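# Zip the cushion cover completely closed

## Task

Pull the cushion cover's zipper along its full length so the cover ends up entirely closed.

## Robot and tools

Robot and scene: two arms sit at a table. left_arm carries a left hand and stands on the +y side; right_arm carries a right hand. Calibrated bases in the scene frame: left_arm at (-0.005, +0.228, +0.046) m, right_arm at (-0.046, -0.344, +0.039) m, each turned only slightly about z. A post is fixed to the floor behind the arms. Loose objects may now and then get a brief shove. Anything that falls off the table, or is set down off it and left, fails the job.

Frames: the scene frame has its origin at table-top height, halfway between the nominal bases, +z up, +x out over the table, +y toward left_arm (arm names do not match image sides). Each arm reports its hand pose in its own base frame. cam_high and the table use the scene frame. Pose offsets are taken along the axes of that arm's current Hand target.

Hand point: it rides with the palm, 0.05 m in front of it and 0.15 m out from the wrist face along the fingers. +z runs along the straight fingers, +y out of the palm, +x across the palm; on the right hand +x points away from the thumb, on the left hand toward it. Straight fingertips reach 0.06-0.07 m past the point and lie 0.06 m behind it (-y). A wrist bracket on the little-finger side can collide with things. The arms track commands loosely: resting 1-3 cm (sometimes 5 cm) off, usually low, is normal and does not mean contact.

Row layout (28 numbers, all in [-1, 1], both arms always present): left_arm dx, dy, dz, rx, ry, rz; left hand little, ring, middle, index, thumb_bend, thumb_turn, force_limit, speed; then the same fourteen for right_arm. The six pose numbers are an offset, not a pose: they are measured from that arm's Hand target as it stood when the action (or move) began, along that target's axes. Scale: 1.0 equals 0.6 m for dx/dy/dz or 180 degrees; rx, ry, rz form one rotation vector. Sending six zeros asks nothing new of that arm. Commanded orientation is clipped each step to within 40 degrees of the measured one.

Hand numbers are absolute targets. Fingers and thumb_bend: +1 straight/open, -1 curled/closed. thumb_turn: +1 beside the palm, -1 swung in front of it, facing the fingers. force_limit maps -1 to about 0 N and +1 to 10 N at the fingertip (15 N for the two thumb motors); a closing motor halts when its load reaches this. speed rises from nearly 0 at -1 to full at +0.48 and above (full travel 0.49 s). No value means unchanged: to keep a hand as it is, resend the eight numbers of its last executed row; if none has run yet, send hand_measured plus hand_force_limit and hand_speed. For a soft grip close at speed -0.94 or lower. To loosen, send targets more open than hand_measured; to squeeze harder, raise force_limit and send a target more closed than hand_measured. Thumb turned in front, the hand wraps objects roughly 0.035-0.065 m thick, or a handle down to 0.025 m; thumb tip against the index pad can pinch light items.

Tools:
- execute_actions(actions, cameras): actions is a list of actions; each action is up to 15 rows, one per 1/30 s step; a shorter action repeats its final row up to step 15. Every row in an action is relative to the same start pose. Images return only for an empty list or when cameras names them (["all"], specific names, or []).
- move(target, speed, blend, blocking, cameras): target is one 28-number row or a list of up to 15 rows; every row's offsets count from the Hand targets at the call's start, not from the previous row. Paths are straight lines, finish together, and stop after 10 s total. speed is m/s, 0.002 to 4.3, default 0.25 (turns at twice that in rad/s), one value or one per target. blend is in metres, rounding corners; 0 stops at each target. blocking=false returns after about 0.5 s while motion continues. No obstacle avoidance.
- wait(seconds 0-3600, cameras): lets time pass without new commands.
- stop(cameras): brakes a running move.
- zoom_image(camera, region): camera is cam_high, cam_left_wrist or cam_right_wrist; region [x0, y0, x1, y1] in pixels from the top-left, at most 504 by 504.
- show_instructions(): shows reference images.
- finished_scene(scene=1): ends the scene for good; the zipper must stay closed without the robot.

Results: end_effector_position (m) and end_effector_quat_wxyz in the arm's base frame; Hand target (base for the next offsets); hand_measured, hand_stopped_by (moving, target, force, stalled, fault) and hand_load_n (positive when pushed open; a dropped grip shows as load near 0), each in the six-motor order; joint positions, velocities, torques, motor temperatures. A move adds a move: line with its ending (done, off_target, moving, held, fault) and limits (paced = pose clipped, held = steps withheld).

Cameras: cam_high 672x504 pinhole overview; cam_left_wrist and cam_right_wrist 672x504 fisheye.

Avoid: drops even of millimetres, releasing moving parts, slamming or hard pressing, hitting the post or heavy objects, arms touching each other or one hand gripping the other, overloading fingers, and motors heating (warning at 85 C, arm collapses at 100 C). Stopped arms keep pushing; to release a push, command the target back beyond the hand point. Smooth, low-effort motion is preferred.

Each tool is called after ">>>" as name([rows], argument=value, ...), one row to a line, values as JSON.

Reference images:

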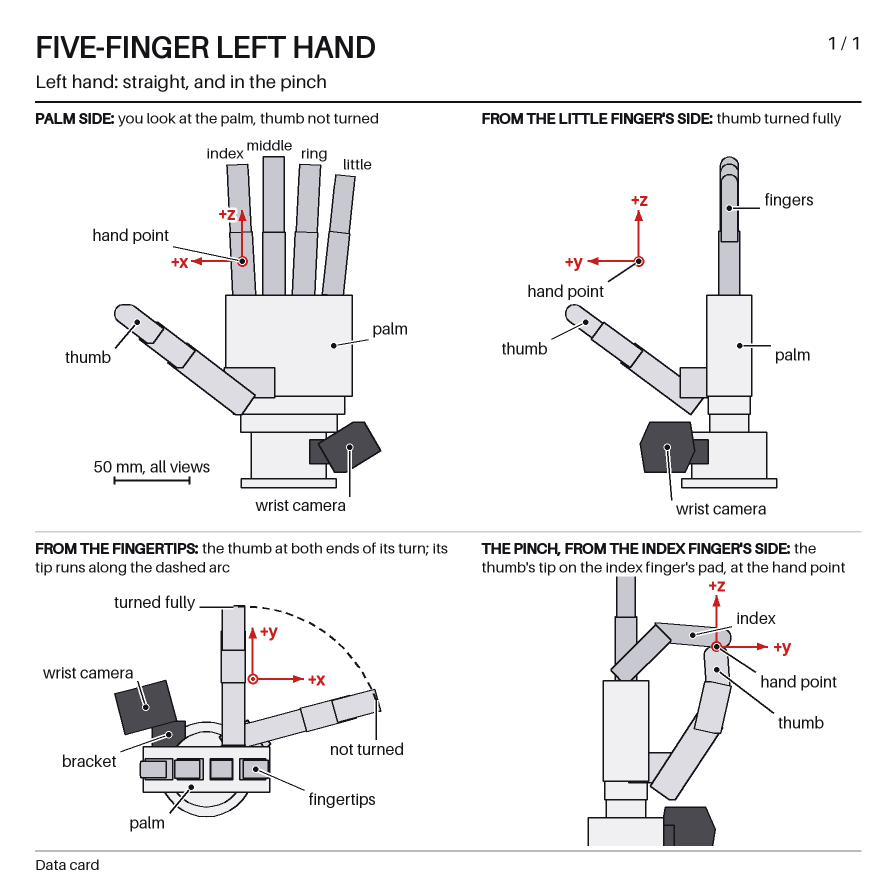

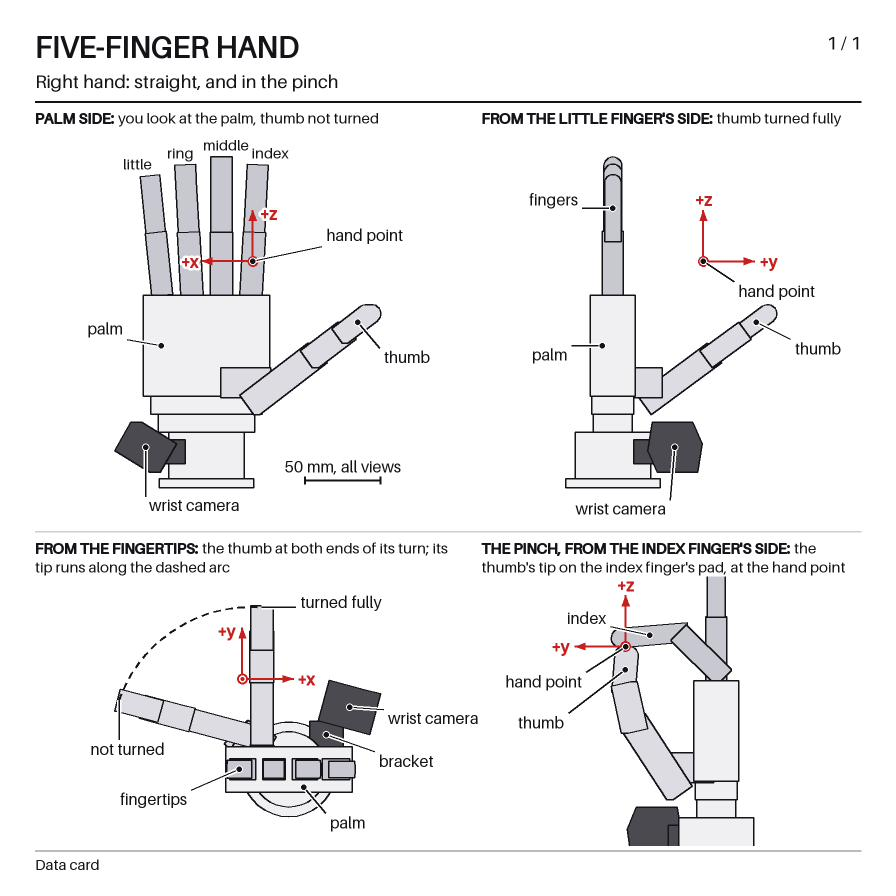

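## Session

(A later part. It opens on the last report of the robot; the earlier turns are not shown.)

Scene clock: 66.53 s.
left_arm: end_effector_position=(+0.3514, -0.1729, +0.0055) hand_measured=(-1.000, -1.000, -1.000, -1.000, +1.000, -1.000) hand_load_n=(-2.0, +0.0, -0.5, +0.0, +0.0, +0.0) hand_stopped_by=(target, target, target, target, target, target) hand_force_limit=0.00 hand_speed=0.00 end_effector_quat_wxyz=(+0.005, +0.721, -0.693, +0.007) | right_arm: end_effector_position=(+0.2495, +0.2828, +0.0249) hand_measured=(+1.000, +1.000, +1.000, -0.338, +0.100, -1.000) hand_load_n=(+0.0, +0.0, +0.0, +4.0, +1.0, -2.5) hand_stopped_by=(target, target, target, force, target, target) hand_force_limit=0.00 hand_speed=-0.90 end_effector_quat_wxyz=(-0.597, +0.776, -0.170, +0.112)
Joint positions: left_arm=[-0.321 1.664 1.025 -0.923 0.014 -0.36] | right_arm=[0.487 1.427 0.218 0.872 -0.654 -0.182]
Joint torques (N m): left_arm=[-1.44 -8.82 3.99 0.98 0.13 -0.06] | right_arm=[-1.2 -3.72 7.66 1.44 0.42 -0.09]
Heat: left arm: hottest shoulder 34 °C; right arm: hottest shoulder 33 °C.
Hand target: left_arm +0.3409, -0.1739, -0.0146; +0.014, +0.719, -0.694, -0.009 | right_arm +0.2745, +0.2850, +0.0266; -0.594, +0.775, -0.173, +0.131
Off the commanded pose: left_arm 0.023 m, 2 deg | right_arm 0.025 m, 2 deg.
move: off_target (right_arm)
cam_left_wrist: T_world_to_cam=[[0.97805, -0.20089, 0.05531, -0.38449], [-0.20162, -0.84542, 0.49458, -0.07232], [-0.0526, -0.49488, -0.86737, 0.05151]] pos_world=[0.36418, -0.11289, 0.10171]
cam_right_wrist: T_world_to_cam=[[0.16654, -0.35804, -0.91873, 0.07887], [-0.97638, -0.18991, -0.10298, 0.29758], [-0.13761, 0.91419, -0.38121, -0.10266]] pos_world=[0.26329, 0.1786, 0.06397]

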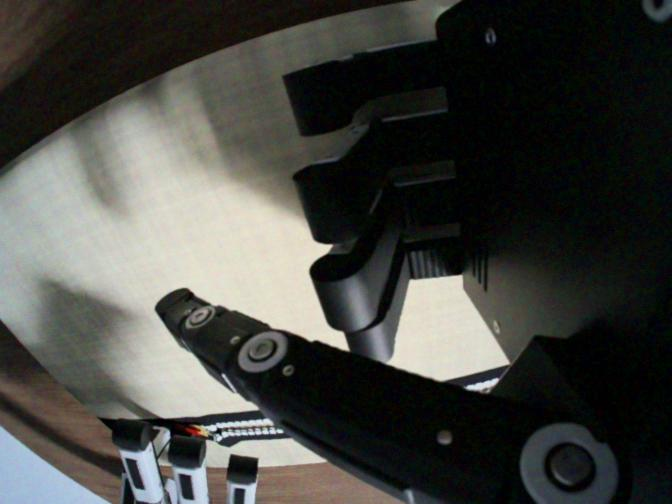

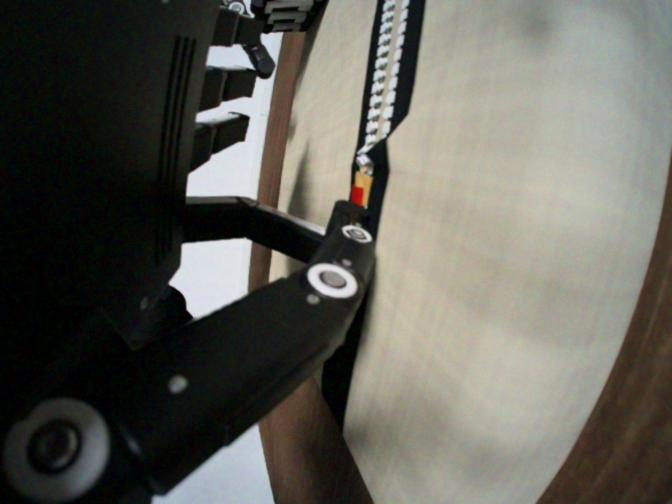

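>>> move(target=[0,0,0,0,0,0,-1,-1,-1,-1,1,-1,0,0,0.0,-0.004,-0.0011,0,0,0,1,1,1,-0.5,0.1,-1,0,-0.9], cameras=["all"], speed=0.02)

>>> zoom_image(camera="cam_right_wrist", region=[270, 100, 430, 260])

>>> zoom_image(camera="cam_high", region=[320, 190, 530, 330])

Scene clock: 67.80 s.
left_arm: end_effector_position=(+0.3514, -0.1729, +0.0055) hand_measured=(-1.000, -1.000, -1.000, -1.000, +1.000, -1.000) hand_load_n=(-1.5, +0.0, -1.0, +0.0, +0.0, +0.0) hand_stopped_by=(target, target, target, target, target, target) hand_force_limit=0.00 hand_speed=0.00 end_effector_quat_wxyz=(+0.005, +0.721, -0.693, +0.007) | right_arm: end_effector_position=(+0.2500, +0.2832, +0.0245) hand_measured=(+1.000, +1.000, +1.000, -0.338, +0.100, -1.000) hand_load_n=(+0.0, +0.0, +0.0, +3.5, +1.0, -2.5) hand_stopped_by=(target, target, target, force, target, target) hand_force_limit=0.00 hand_speed=-0.90 end_effector_quat_wxyz=(-0.595, +0.777, -0.171, +0.110)
Joint positions: left_arm=[-0.321 1.664 1.025 -0.923 0.014 -0.36] | right_arm=[0.487 1.427 0.222 0.862 -0.656 -0.182]
Joint torques (N m): left_arm=[-0.97 -8.53 4.08 0.92 0.14 -0.08] | right_arm=[-1.44 -4.72 7.47 1.13 0.53 -0.08]
Heat: left arm: hottest shoulder 34 °C; right arm: hottest shoulder 33 °C.
Hand target: left_arm +0.3409, -0.1739, -0.0146; +0.014, +0.719, -0.694, -0.009 | right_arm +0.2747, +0.2850, +0.0292; -0.594, +0.775, -0.173, +0.131
Off the commanded pose: left_arm 0.023 m, 2 deg | right_arm 0.025 m, 2 deg.
move: off_target (right_arm)
cam_left_wrist: T_world_to_cam=[[0.97805, -0.20089, 0.05531, -0.38449], [-0.20162, -0.84542, 0.49458, -0.07232], [-0.0526, -0.49488, -0.86737, 0.05151]] pos_world=[0.36418, -0.11289, 0.10171]
cam_right_wrist: T_world_to_cam=[[0.16239, -0.3598, -0.91879, 0.08015], [-0.97668, -0.19113, -0.09778, 0.2984], [-0.14043, 0.91324, -0.38245, -0.10209]] pos_world=[0.26409, 0.1791, 0.06377]

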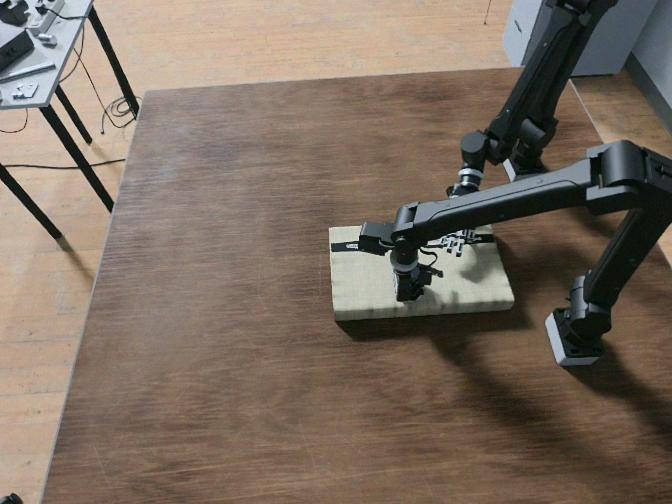

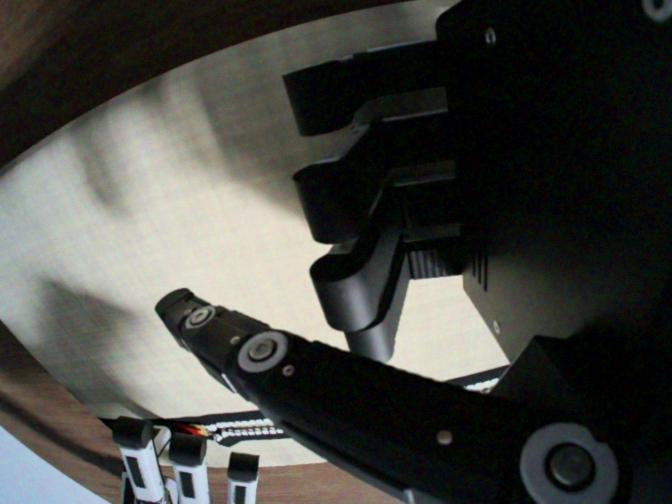

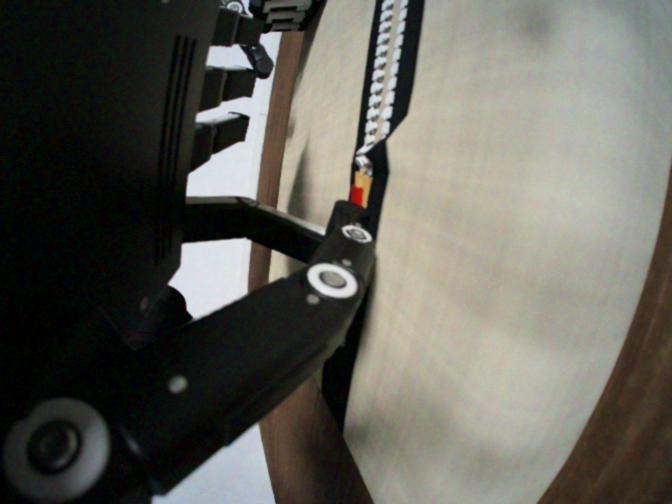

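Scaled by 3.150 from the camera's image (finer frame: 960x720).

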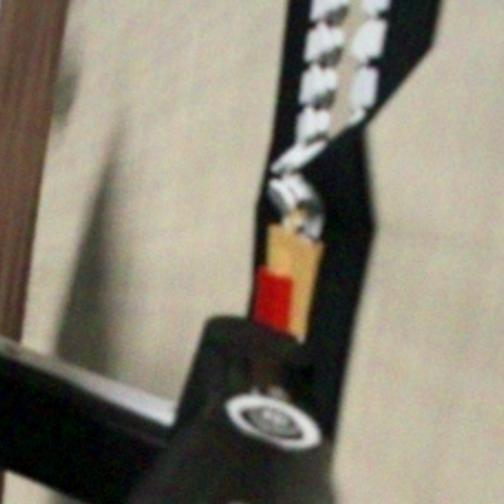

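Scaled by 2.400.

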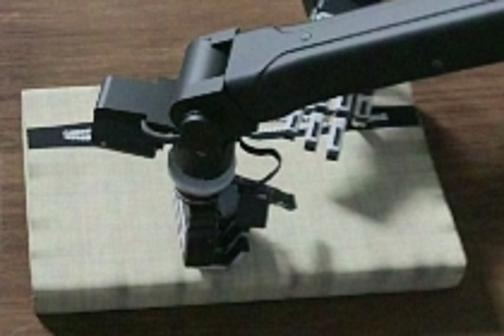

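>>> wait(seconds=1, cameras=["cam_right_wrist"])

>>> zoom_image(camera="cam_right_wrist", region=[310, 0, 430, 240])

Scene clock: 69.17 s.
left_arm: end_effector_position=(+0.3514, -0.1729, +0.0055) hand_measured=(-1.000, -1.000, -1.000, -1.000, +1.000, -1.000) hand_load_n=(-1.5, +0.0, -1.0, +0.0, +0.0, +0.0) hand_stopped_by=(target, target, target, target, target, target) hand_force_limit=0.00 hand_speed=0.00 end_effector_quat_wxyz=(+0.005, +0.721, -0.693, +0.007) | right_arm: end_effector_position=(+0.2500, +0.2832, +0.0245) hand_measured=(+1.000, +1.000, +1.000, -0.338, +0.100, -1.000) hand_load_n=(+0.0, +0.0, +0.0, +4.0, +1.0, -2.5) hand_stopped_by=(target, target, target, force, target, target) hand_force_limit=0.00 hand_speed=-0.90 end_effector_quat_wxyz=(-0.595, +0.777, -0.171, +0.110)
Joint positions: left_arm=[-0.321 1.664 1.025 -0.923 0.014 -0.36] | right_arm=[0.487 1.427 0.222 0.862 -0.656 -0.182]
Joint torques (N m): left_arm=[-1.38 -9 4.21 1.24 0.17 -0.08] | right_arm=[-1.44 -4.95 7.54 1.2 0.53 -0.08]
Heat: left arm: hottest shoulder 34 °C; right arm: hottest shoulder 33 °C.
Hand target: left_arm +0.3409, -0.1739, -0.0146; +0.014, +0.719, -0.694, -0.009 | right_arm +0.2747, +0.2850, +0.0292; -0.594, +0.775, -0.173, +0.131
Off the commanded pose: left_arm 0.023 m, 2 deg | right_arm 0.025 m, 2 deg.
wait: 1.00 s; at rest from the start
cam_right_wrist: T_world_to_cam=[[0.16239, -0.3598, -0.91879, 0.08015], [-0.97668, -0.19113, -0.09778, 0.2984], [-0.14043, 0.91324, -0.38245, -0.10209]] pos_world=[0.26409, 0.1791, 0.06377]

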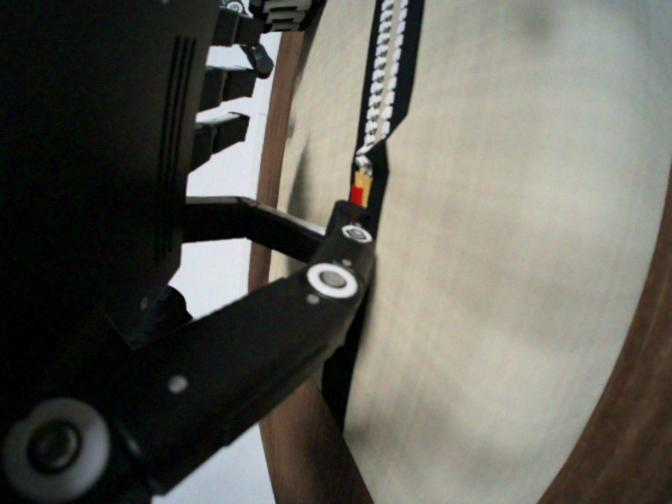

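Scaled by 2.100 from the camera's image (finer frame: 960x720).

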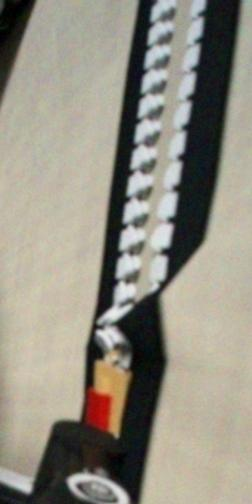

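>>> move(target=[0,0,0,0,0,0,-1,-1,-1,-1,1,-1,0,0,-0.0192,-0.015,-0.0133,0,0,0,1,1,1,-0.5,0.1,-1,0,-0.9], cameras=["cam_right_wrist","cam_left_wrist"], speed=0.02)

>>> zoom_image(camera="cam_right_wrist", region=[270, 100, 430, 260])

>>> zoom_image(camera="cam_left_wrist", region=[80, 390, 300, 504])

Scene clock: 71.07 s.
left_arm: end_effector_position=(+0.3519, -0.1731, +0.0056) hand_measured=(-1.000, -1.000, -1.000, -1.000, +1.000, -1.000) hand_load_n=(-2.0, +0.0, -1.0, +0.0, +0.0, +0.0) hand_stopped_by=(target, target, target, target, target, target) hand_force_limit=0.00 hand_speed=0.00 end_effector_quat_wxyz=(+0.004, +0.721, -0.693, +0.008) | right_arm: end_effector_position=(+0.2520, +0.2800, +0.0302) hand_measured=(+1.000, +1.000, +1.000, -0.338, +0.100, -1.000) hand_load_n=(+0.0, +0.0, +0.0, +3.5, +1.0, -2.5) hand_stopped_by=(target, target, target, force, target, target) hand_force_limit=0.00 hand_speed=-0.90 end_effector_quat_wxyz=(-0.589, +0.779, -0.181, +0.118)
Joint positions: left_arm=[-0.321 1.664 1.025 -0.922 0.014 -0.36] | right_arm=[0.488 1.37 0.222 0.795 -0.627 -0.182]
Joint torques (N m): left_arm=[-1.67 -9.05 4.08 1.05 0.13 -0.06] | right_arm=[0.5 -6.07 6.37 1.72 0.34 0.01]
Heat: left arm: hottest shoulder 34 °C; right arm: hottest shoulder 33 °C.
Hand target: left_arm +0.3409, -0.1739, -0.0145; +0.014, +0.719, -0.694, -0.009 | right_arm +0.2620, +0.2850, +0.0399; -0.594, +0.775, -0.173, +0.131
Off the commanded pose: left_arm 0.023 m, 2 deg | right_arm 0.015 m, 2 deg.
move: off_target (right_arm)
cam_left_wrist: T_world_to_cam=[[0.97795, -0.20086, 0.05722, -0.38497], [-0.20252, -0.84513, 0.49471, -0.07199], [-0.05101, -0.49539, -0.86717, 0.05082]] pos_world=[0.36449, -0.11299, 0.10171]
cam_right_wrist: T_world_to_cam=[[0.14963, -0.37553, -0.91465, 0.09128], [-0.98163, -0.16715, -0.09196, 0.29472], [-0.11835, 0.91161, -0.39364, -0.10146]] pos_world=[0.26364, 0.17603, 0.07065]
Images, in order (width x height): cam_left_wrist 672x504, cam_right_wrist 672x504.

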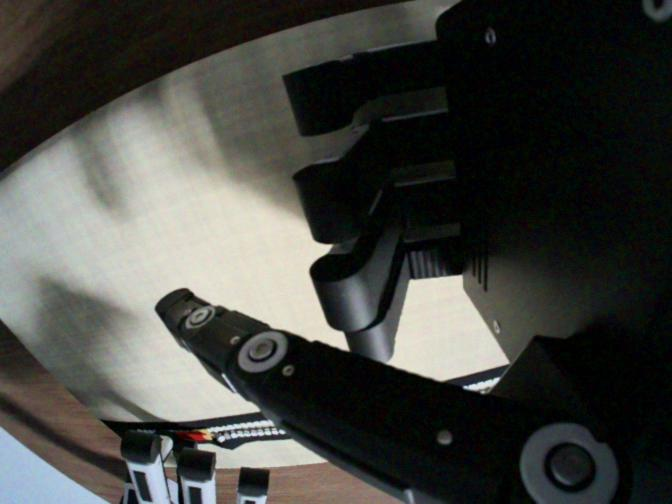

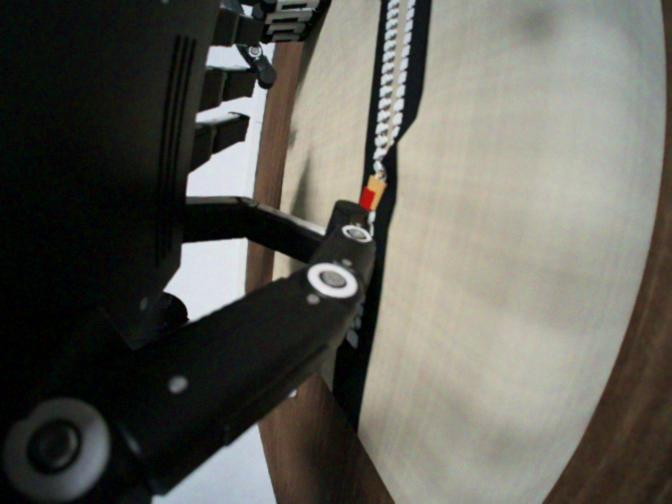

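Scaled by 3.150 from the camera's image (finer frame: 960x720).

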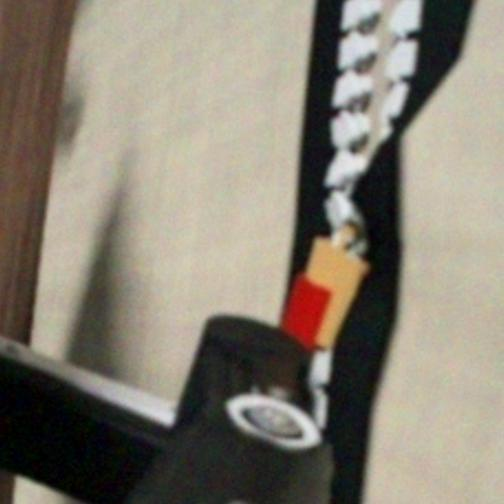

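Scaled by 2.291 from the camera's image (finer frame: 960x720).

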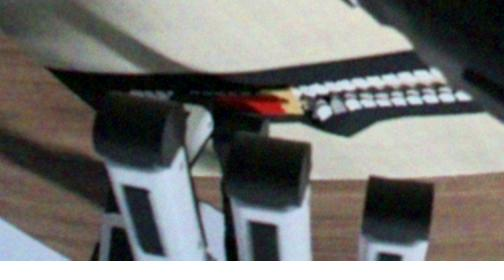

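>>> move(target=[0,0,0,0,0,0,-1,-1,-1,-1,1,-1,0,0,0.0193,-0.0025,0.0078,0,0,0,1,1,1,-0.5,0.1,-1,0,-0.9], cameras=["cam_right_wrist","cam_left_wrist"], speed=0.02)

>>> zoom_image(camera="cam_right_wrist", region=[290, 50, 450, 370])

>>> zoom_image(camera="cam_left_wrist", region=[80, 390, 300, 504])

Scene clock: 72.33 s.
left_arm: end_effector_position=(+0.3519, -0.1731, +0.0056) hand_measured=(-1.000, -1.000, -1.000, -1.000, +1.000, -1.000) hand_load_n=(-1.5, +0.0, -1.0, +0.0, +0.0, +0.0) hand_stopped_by=(target, target, target, target, target, target) hand_force_limit=0.00 hand_speed=0.00 end_effector_quat_wxyz=(+0.004, +0.721, -0.693, +0.008) | right_arm: end_effector_position=(+0.2505, +0.2806, +0.0303) hand_measured=(+1.000, +1.000, +1.000, -0.338, +0.100, -1.000) hand_load_n=(+0.0, +0.0, +0.0, +3.5, +1.0, -2.5) hand_stopped_by=(target, target, target, force, target, target) hand_force_limit=0.00 hand_speed=-0.90 end_effector_quat_wxyz=(-0.589, +0.780, -0.179, +0.110)
Joint positions: left_arm=[-0.321 1.664 1.025 -0.922 0.014 -0.36] | right_arm=[0.484 1.37 0.227 0.783 -0.644 -0.182]
Joint torques (N m): left_arm=[-1.67 -8.94 4.22 0.92 0.12 -0.09] | right_arm=[-1.08 -4.72 8.01 1.88 0.09 -0.1]
Heat: left arm: hottest shoulder 34 °C; right arm: hottest shoulder 33 °C.
Hand target: left_arm +0.3409, -0.1739, -0.0145; +0.014, +0.719, -0.694, -0.009 | right_arm +0.2744, +0.2845, +0.0400; -0.594, +0.775, -0.173, +0.131
Off the commanded pose: left_arm 0.023 m, 2 deg | right_arm 0.026 m, 3 deg.
move: off_target (right_arm)
cam_left_wrist: T_world_to_cam=[[0.97795, -0.20086, 0.05722, -0.38497], [-0.20252, -0.84513, 0.49471, -0.07199], [-0.05101, -0.49539, -0.86717, 0.05082]] pos_world=[0.36449, -0.11299, 0.10171]
cam_right_wrist: T_world_to_cam=[[0.14561, -0.37232, -0.91661, 0.09202], [-0.98033, -0.1791, -0.08298, 0.29604], [-0.13327, 0.91066, -0.39108, -0.09832]] pos_world=[0.26372, 0.17682, 0.07047]
Images, in order (width x height): cam_left_wrist 672x504, cam_right_wrist 672x504.

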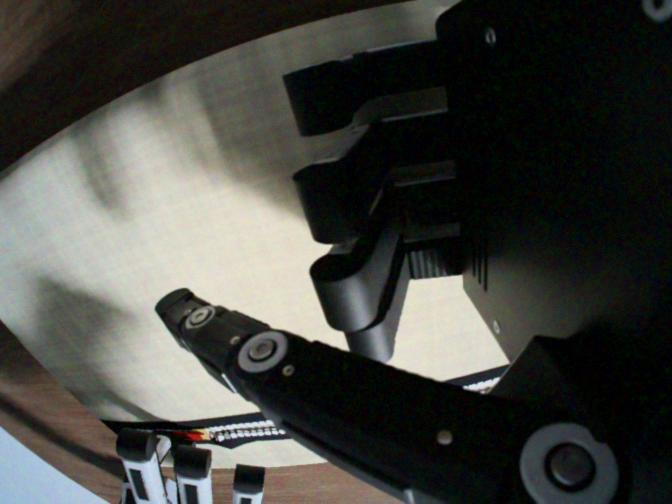

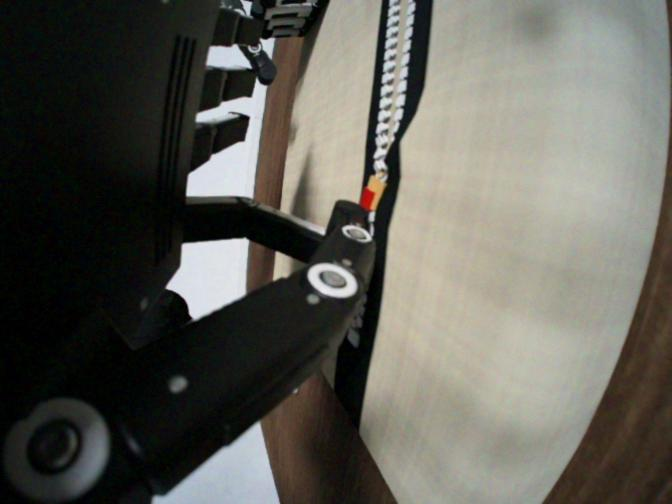

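Scaled by 1.575 from the camera's image (finer frame: 960x720).

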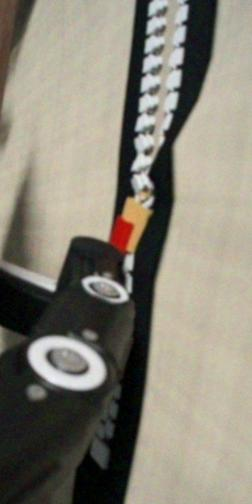

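Scaled by 2.291 from the camera's image (finer frame: 960x720).

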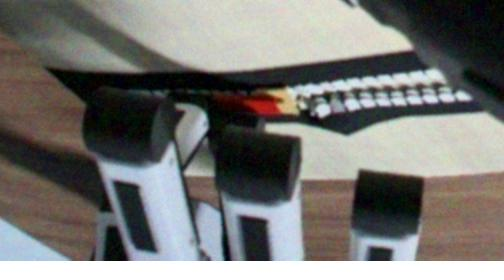

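>>> move(target=[0,0,0,0,0,0,-1,-1,-1,-1,1,-1,0,0,0.0303,-0.0032,0.0132,0,0,0,1,1,1,-0.5,0.1,-1,0,-0.9], cameras=["cam_right_wrist","cam_left_wrist"], speed=0.03)

>>> zoom_image(camera="cam_right_wrist", region=[290, 50, 450, 370])

>>> zoom_image(camera="cam_left_wrist", region=[80, 390, 300, 504])

Scene clock: 73.63 s.
left_arm: end_effector_position=(+0.3529, -0.1731, +0.0055) hand_measured=(-1.000, -1.000, -1.000, -1.000, +1.000, -1.000) hand_load_n=(-1.5, +0.0, -0.5, +0.0, -0.5, +0.0) hand_stopped_by=(target, target, target, target, target, target) hand_force_limit=0.00 hand_speed=0.00 end_effector_quat_wxyz=(+0.003, +0.721, -0.693, +0.009) | right_arm: end_effector_position=(+0.2613, +0.2797, +0.0294) hand_measured=(+1.000, +1.000, +1.000, -0.338, +0.100, -1.000) hand_load_n=(+0.0, +0.0, +0.0, +3.5, +1.0, -2.5) hand_stopped_by=(target, target, target, force, target, target) hand_force_limit=0.00 hand_speed=-0.90 end_effector_quat_wxyz=(-0.589, +0.780, -0.183, +0.099)
Joint positions: left_arm=[-0.321 1.663 1.025 -0.918 0.013 -0.36] | right_arm=[0.452 1.401 0.259 0.765 -0.685 -0.182]
Joint torques (N m): left_arm=[-2.02 -9.05 4.21 0.8 0.2 -0.12] | right_arm=[-1.49 -4.72 8.98 1.78 0.37 -0.21]
Heat: left arm: hottest shoulder 34 °C; right arm: hottest shoulder 33 °C.
Hand target: left_arm +0.3409, -0.1739, -0.0146; +0.014, +0.719, -0.694, -0.009 | right_arm +0.2944, +0.2842, +0.0399; -0.594, +0.775, -0.173, +0.131
Off the commanded pose: left_arm 0.023 m, 2 deg | right_arm 0.035 m, 4 deg.
move: off_target (right_arm)
cam_left_wrist: T_world_to_cam=[[0.97771, -0.20085, 0.06121, -0.38588], [-0.20455, -0.84523, 0.4937, -0.07103], [-0.04742, -0.49521, -0.86748, 0.04959]] pos_world=[0.3651, -0.11299, 0.10171]
cam_right_wrist: T_world_to_cam=[[0.12723, -0.36658, -0.92165, 0.09262], [-0.98086, -0.1846, -0.06197, 0.30741], [-0.14742, 0.91189, -0.38305, -0.09322]] pos_world=[0.276, 0.17571, 0.06871]
Images, in order (width x height): cam_left_wrist 672x504, cam_right_wrist 672x504.

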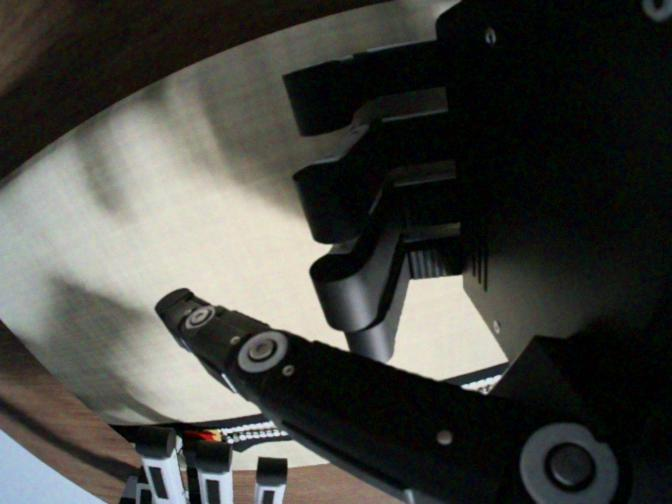

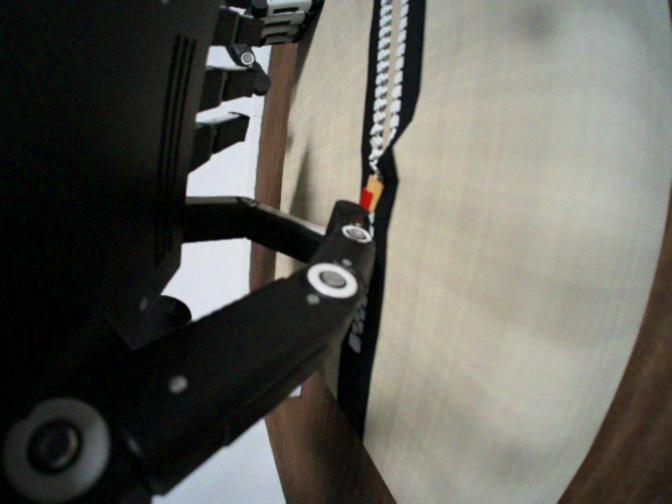

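Scaled by 1.575 from the camera's image (finer frame: 960x720).

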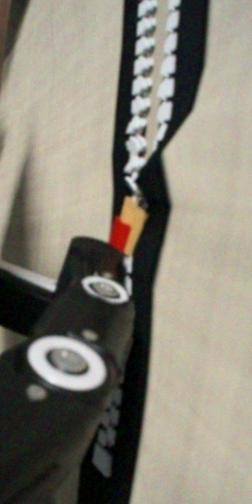

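Scaled by 2.291 from the camera's image (finer frame: 960x720).

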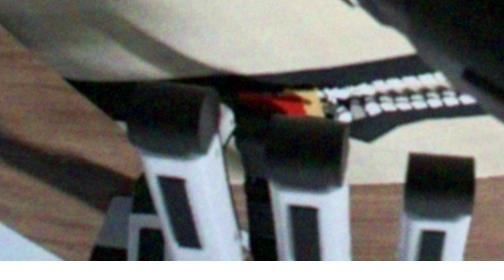

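>>> move(target=[0,0.05,0.015,0,0,0,-1,-1,-1,-1,1,-1,0,0,0,0,0,0,0,0,1,1,1,-0.5,0.1,-1,0,-0.9], cameras=["cam_right_wrist","cam_left_wrist","cam_high"], speed=0.03)

>>> zoom_image(camera="cam_right_wrist", region=[290, 50, 450, 370])

>>> zoom_image(camera="cam_left_wrist", region=[80, 390, 300, 504])

Scene clock: 76.53 s.
left_arm: end_effector_position=(+0.3368, -0.1769, +0.0048) hand_measured=(-1.000, -1.000, -1.000, -1.000, +1.000, -1.000) hand_load_n=(-1.5, -0.5, -0.5, +0.0, +0.0, +0.0) hand_stopped_by=(target, target, target, target, target, target) hand_force_limit=0.00 hand_speed=0.00 end_effector_quat_wxyz=(-0.004, +0.720, -0.694, +0.023) | right_arm: end_effector_position=(+0.2615, +0.2795, +0.0293) hand_measured=(+1.000, +1.000, +1.000, -0.338, +0.100, -1.000) hand_load_n=(+0.0, +0.0, +0.0, +3.5, +1.0, -2.5) hand_stopped_by=(target, target, target, force, target, target) hand_force_limit=0.00 hand_speed=-0.90 end_effector_quat_wxyz=(-0.589, +0.781, -0.183, +0.100)
Joint positions: left_arm=[-0.342 1.612 0.96 -0.872 0.012 -0.379] | right_arm=[0.452 1.401 0.259 0.765 -0.685 -0.184]
Joint torques (N m): left_arm=[-2.43 -7.77 2.5 0.62 0.25 -0.1] | right_arm=[-1.32 -4.48 8.92 1.91 0.35 -0.21]
Heat: left arm: hottest shoulder 34 °C; right arm: hottest shoulder 33 °C.
Hand target: left_arm +0.3107, -0.1750, -0.0226; +0.014, +0.719, -0.694, -0.009 | right_arm +0.2944, +0.2842, +0.0399; -0.594, +0.775, -0.173, +0.131
Off the commanded pose: left_arm 0.038 m, 4 deg | right_arm 0.035 m, 4 deg.
move: off_target (left_arm)
cam_left_wrist: T_world_to_cam=[[0.97496, -0.20233, 0.09225, -0.37036], [-0.22119, -0.83979, 0.4958, -0.07069], [-0.02284, -0.50379, -0.86352, 0.03648]] pos_world=[0.34628, -0.11592, 0.10072]
cam_right_wrist: T_world_to_cam=[[0.12891, -0.3672, -0.92117, 0.09226], [-0.98071, -0.18483, -0.06356, 0.30771], [-0.14692, 0.91159, -0.38394, -0.09309]] pos_world=[0.2762, 0.17561, 0.0688]

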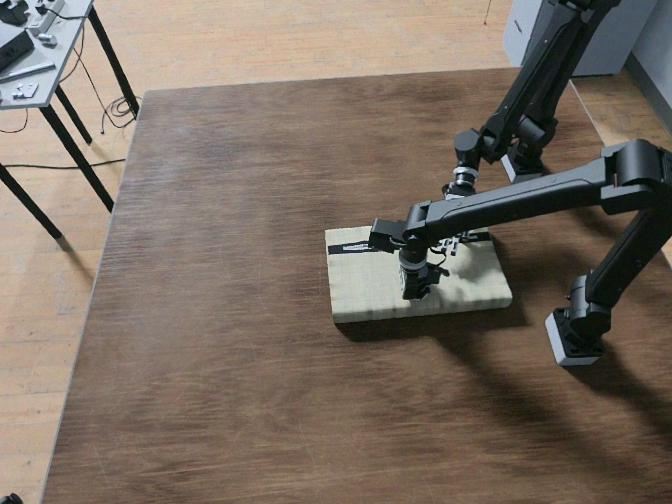

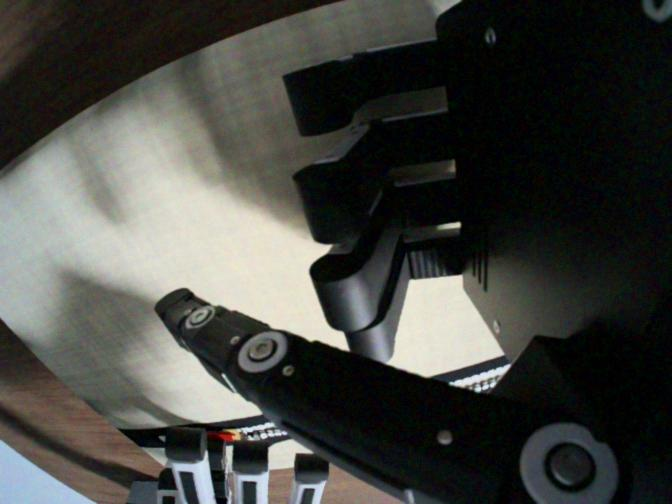

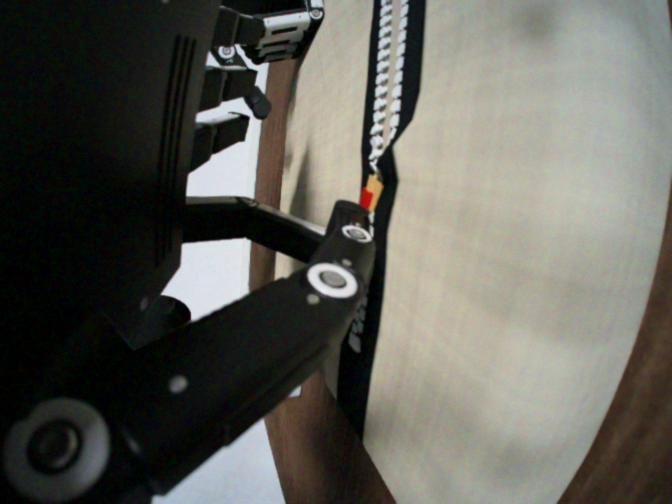

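Scaled by 1.575 from the camera's image (finer frame: 960x720).

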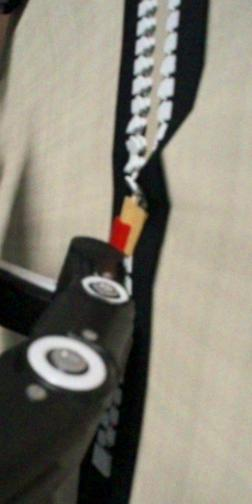

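Scaled by 2.291 from the camera's image (finer frame: 960x720).

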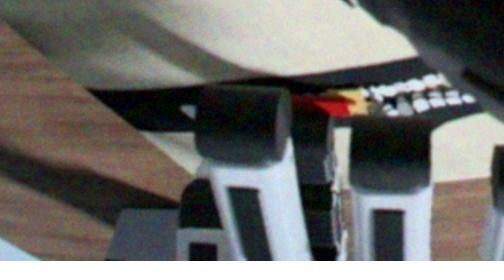

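>>> move([
  [0.0033,-0.0503,-0.19,0,0,0,-1,-1,-1,-1,0.2,-1,0,0,-0.046,0.0103,-0.0193,0,0,0,1,1,1,-0.5,0.1,-1,0,-0.9],
  [0.0033,-0.0503,-0.191,0,0,0,-1,-1,-1,-1,0.2,1,0,0,-0.046,0.0103,-0.0193,0,0,0,1,1,1,-0.5,0.1,-1,0,-0.9],
  [0.074,-0.528,-0.2048,0,0,0,-1,-1,-1,-1,0.2,1,0,0,-0.046,0.0103,-0.0193,0,0,0,1,1,1,-0.5,0.1,-1,0,-0.9],
], cameras=["all"], speed=[0.08,0.1,0.2])

>>> zoom_image(camera="cam_high", region=[300, 190, 530, 340])

>>> zoom_image(camera="cam_right_wrist", region=[290, 50, 450, 370])

Scene clock: 86.43 s.
left_arm: end_effector_position=(+0.6182, -0.2085, +0.0728) hand_measured=(-1.000, -1.000, -1.000, -1.000, +0.444, +1.000) hand_load_n=(+0.0, +0.0, +0.0, +0.5, +0.0, +0.0) hand_stopped_by=(target, target, target, target, force, target) hand_force_limit=0.00 hand_speed=0.00 end_effector_quat_wxyz=(+0.025, +0.720, -0.693, -0.028) | right_arm: end_effector_position=(+0.2624, +0.2791, +0.0274) hand_measured=(+1.000, +1.000, +1.000, -0.338, +0.100, -1.000) hand_load_n=(+0.0, -0.5, +0.0, +3.5, +1.0, -2.5) hand_stopped_by=(target, target, target, force, target, target) hand_force_limit=0.00 hand_speed=-0.90 end_effector_quat_wxyz=(-0.584, +0.781, -0.187, +0.122)
Joint positions: left_arm=[-0.249 2.354 2.315 -1.605 0.015 -0.286] | right_arm=[0.475 1.392 0.243 0.784 -0.623 -0.189]
Joint torques (N m): left_arm=[-0.21 -22.77 10.85 -0.59 0.06 0.04] | right_arm=[0.79 -6.48 5.01 3.15 -0.04 0.06]
Heat: left arm: hottest shoulder 34 °C; right arm: hottest shoulder 33 °C.
Hand target: left_arm +0.6326, -0.2073, +0.0901; +0.014, +0.720, -0.694, -0.009 | right_arm +0.2639, +0.2843, +0.0369; -0.594, +0.775, -0.173, +0.131
Off the commanded pose: left_arm 0.023 m, 3 deg | right_arm 0.011 m, 2 deg.
move: off_target (left_arm, right_arm); target 2's new numbers were sent with left_arm's hand 0.031 m and 4 deg from that target
cam_left_wrist: T_world_to_cam=[[0.97893, -0.20268, -0.02472, -0.65131], [-0.16454, -0.85477, 0.49223, -0.10653], [-0.1209, -0.47779, -0.87011, 0.15224]] pos_world=[0.63847, -0.15033, 0.1688]
cam_right_wrist: T_world_to_cam=[[0.14056, -0.38673, -0.91142, 0.09235], [-0.98434, -0.15349, -0.08668, 0.30131], [-0.10637, 0.90933, -0.40224, -0.10281]] pos_world=[0.27267, 0.17545, 0.06893]

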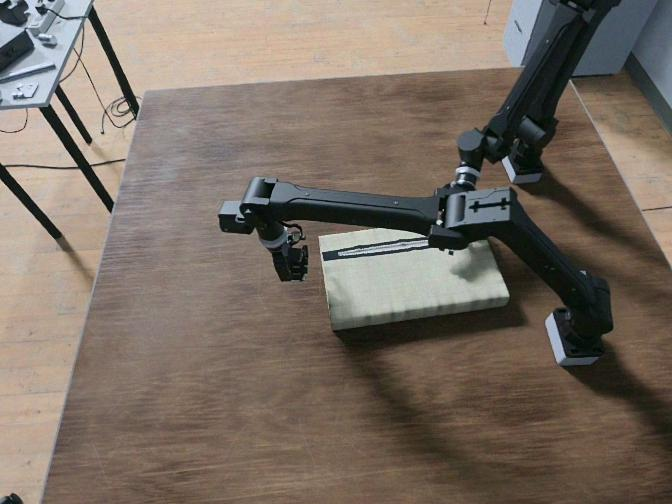

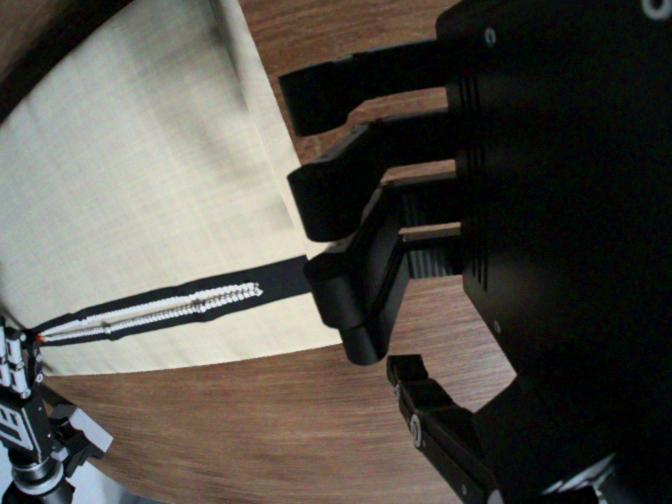

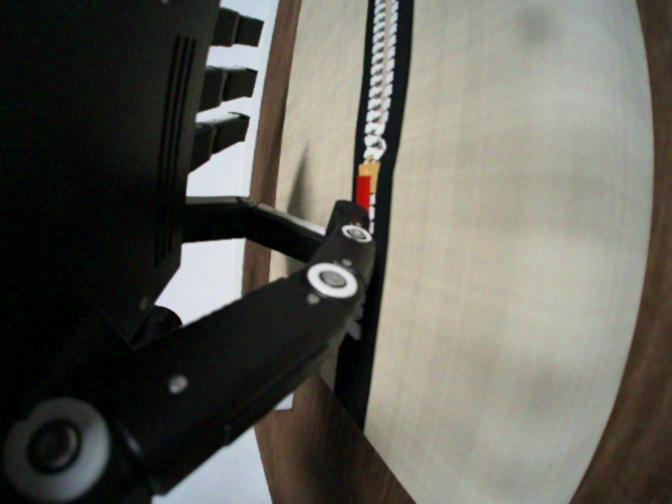

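Scaled by 2.191.

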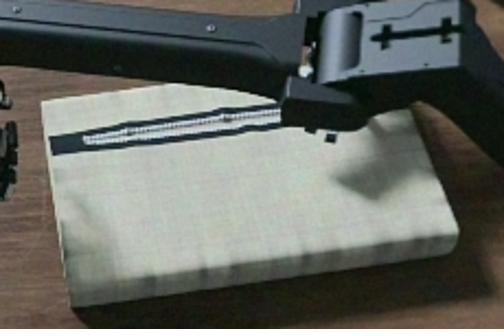

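Scaled by 1.575 from the camera's image (finer frame: 960x720).

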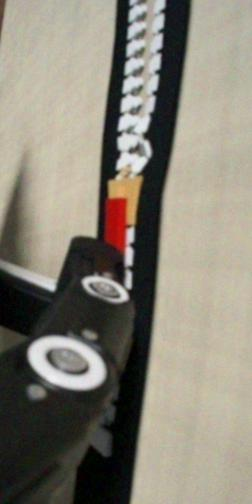

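>>> zoom_image(camera="cam_left_wrist", region=[60, 240, 300, 380])

>>> zoom_image(camera="cam_left_wrist", region=[0, 290, 120, 400])

Scaled by 2.100 from the camera's image (finer frame: 960x720).

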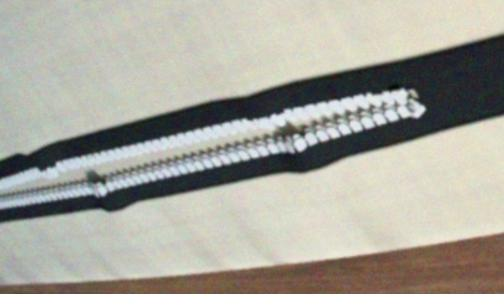

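Scaled by 4.200 from the camera's image (finer frame: 960x720).

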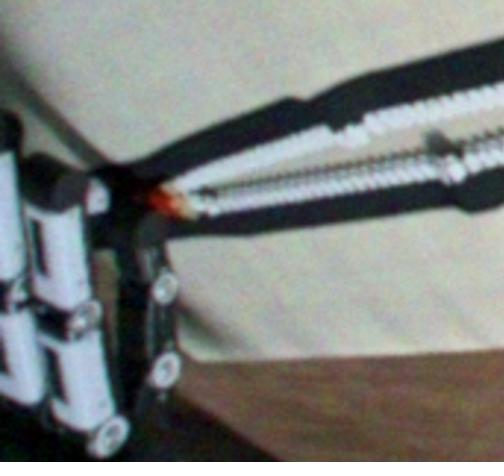

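>>> move(target=[-0.001,-0.0053,0.1629,0,0,0,-1,-1,-1,-1,0.2,1,0,0,0,0,0,0,0,0,1,1,1,-0.5,0.1,-1,0,-0.9], cameras=["cam_high","cam_left_wrist"], speed=0.08)

Scene clock: 89.03 s.
left_arm: end_effector_position=(+0.6304, -0.2116, -0.0029) hand_measured=(-1.000, -1.000, -1.000, -1.000, +0.444, +1.000) hand_load_n=(+0.5, +0.0, +0.0, +0.0, +0.0, +0.0) hand_stopped_by=(target, target, target, target, force, target) hand_force_limit=0.00 hand_speed=0.00 end_effector_quat_wxyz=(+0.015, +0.720, -0.694, -0.010) | right_arm: end_effector_position=(+0.2624, +0.2791, +0.0274) hand_measured=(+1.000, +1.000, +1.000, -0.338, +0.100, -1.000) hand_load_n=(+0.0, +0.0, +0.0, +3.5, +1.0, -2.5) hand_stopped_by=(target, target, target, force, target, target) hand_force_limit=0.00 hand_speed=-0.90 end_effector_quat_wxyz=(-0.584, +0.781, -0.187, +0.122)
Joint positions: left_arm=[-0.249 2.396 2.199 -1.406 0.015 -0.286] | right_arm=[0.475 1.392 0.243 0.784 -0.623 -0.189]
Joint torques (N m): left_arm=[-0.44 -23.06 6.67 0.46 0.02 0] | right_arm=[0.85 -6.42 4.98 3.02 -0.02 0.04]
Heat: left arm: hottest shoulder 35 °C; right arm: hottest shoulder 33 °C.
Hand target: left_arm +0.6325, -0.2073, -0.0077; +0.014, +0.720, -0.694, -0.009 | right_arm +0.2639, +0.2843, +0.0369; -0.594, +0.775, -0.173, +0.131
Off the commanded pose: left_arm 0.007 m, 0 deg | right_arm 0.011 m, 2 deg.
move: done
cam_left_wrist: T_world_to_cam=[[0.97904, -0.20306, 0.01601, -0.66577], [-0.18431, -0.84973, 0.49396, -0.05641], [-0.0867, -0.48655, -0.86934, 0.06301]] pos_world=[0.64688, -0.15246, 0.0933]

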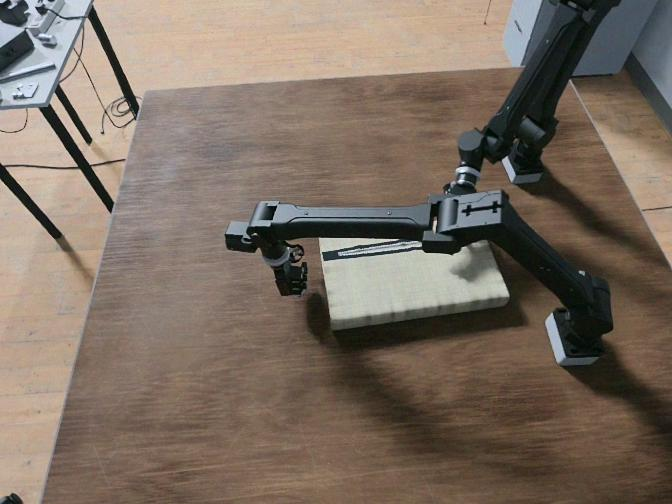

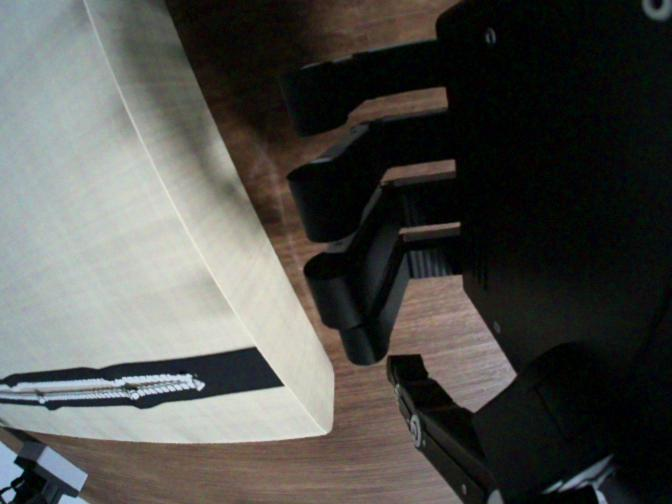

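>>> move([
  [0.033,0,0.0368,0,0,0,-1,-1,-1,-1,0.2,1,0,0,0,0,0,0,0,0,1,1,1,-0.5,0.1,-1,0,-0.9],
  [0.0317,0.035,0.038,0,0,0,-1,-1,-1,-1,0.2,1,0,0,0,0,0,0,0,0,1,1,1,-0.5,0.1,-1,0,-0.9],
], cameras=["cam_high","cam_left_wrist"], speed=0.05)

Scene clock: 91.27 s.
left_arm: end_effector_position=(+0.6112, -0.2196, -0.0392) hand_measured=(-1.000, -1.000, -1.000, -1.000, +0.444, +1.000) hand_load_n=(-0.5, +0.0, +0.0, +0.0, +0.0, +0.0) hand_stopped_by=(target, target, target, target, force, target) hand_force_limit=0.00 hand_speed=0.00 end_effector_quat_wxyz=(+0.019, +0.720, -0.694, -0.019) | right_arm: end_effector_position=(+0.2624, +0.2791, +0.0274) hand_measured=(+1.000, +1.000, +1.000, -0.338, +0.100, -1.000) hand_load_n=(+0.0, +0.0, +0.0, +4.0, +1.0, -2.5) hand_stopped_by=(target, target, target, force, target, target) hand_force_limit=0.00 hand_speed=-0.90 end_effector_quat_wxyz=(-0.584, +0.781, -0.187, +0.122)
Joint positions: left_arm=[-0.267 2.391 2.088 -1.32 0.015 -0.303] | right_arm=[0.475 1.392 0.243 0.784 -0.623 -0.189]
Joint torques (N m): left_arm=[-2.55 -25.52 5.71 0.76 0.15 -0.1] | right_arm=[0.97 -6.3 4.92 3.04 -0.02 0.06]
Heat: left arm: hottest shoulder 35 °C; right arm: hottest shoulder 33 °C.
Hand target: left_arm +0.6115, -0.2272, -0.0298; +0.014, +0.719, -0.694, -0.009 | right_arm +0.2639, +0.2843, +0.0369; -0.594, +0.775, -0.173, +0.131
Off the commanded pose: left_arm 0.012 m, 1 deg | right_arm 0.011 m, 2 deg.
move: off_target (left_arm)
cam_left_wrist: T_world_to_cam=[[0.97898, -0.2039, -0.00404, -0.64909], [-0.17552, -0.85247, 0.49243, -0.05478], [-0.10385, -0.48137, -0.87035, 0.0374]] pos_world=[0.62972, -0.16104, 0.0569]

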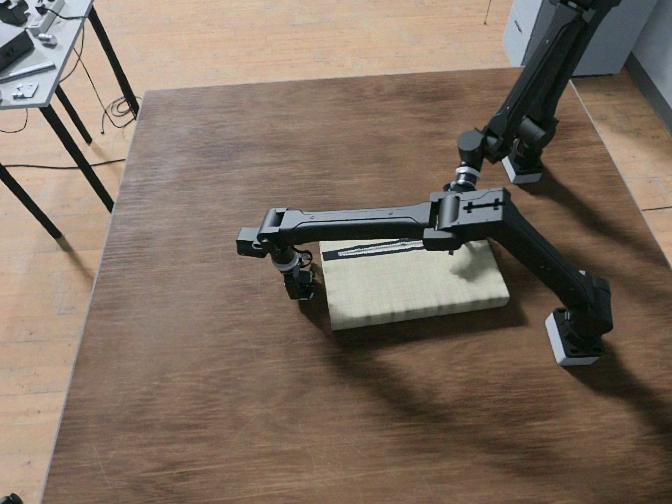

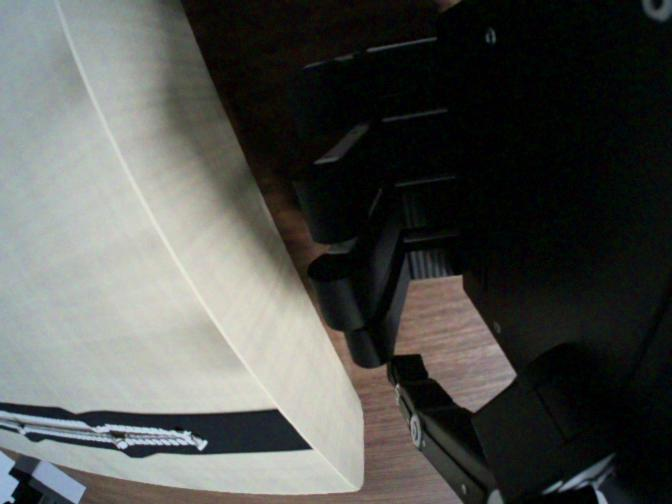

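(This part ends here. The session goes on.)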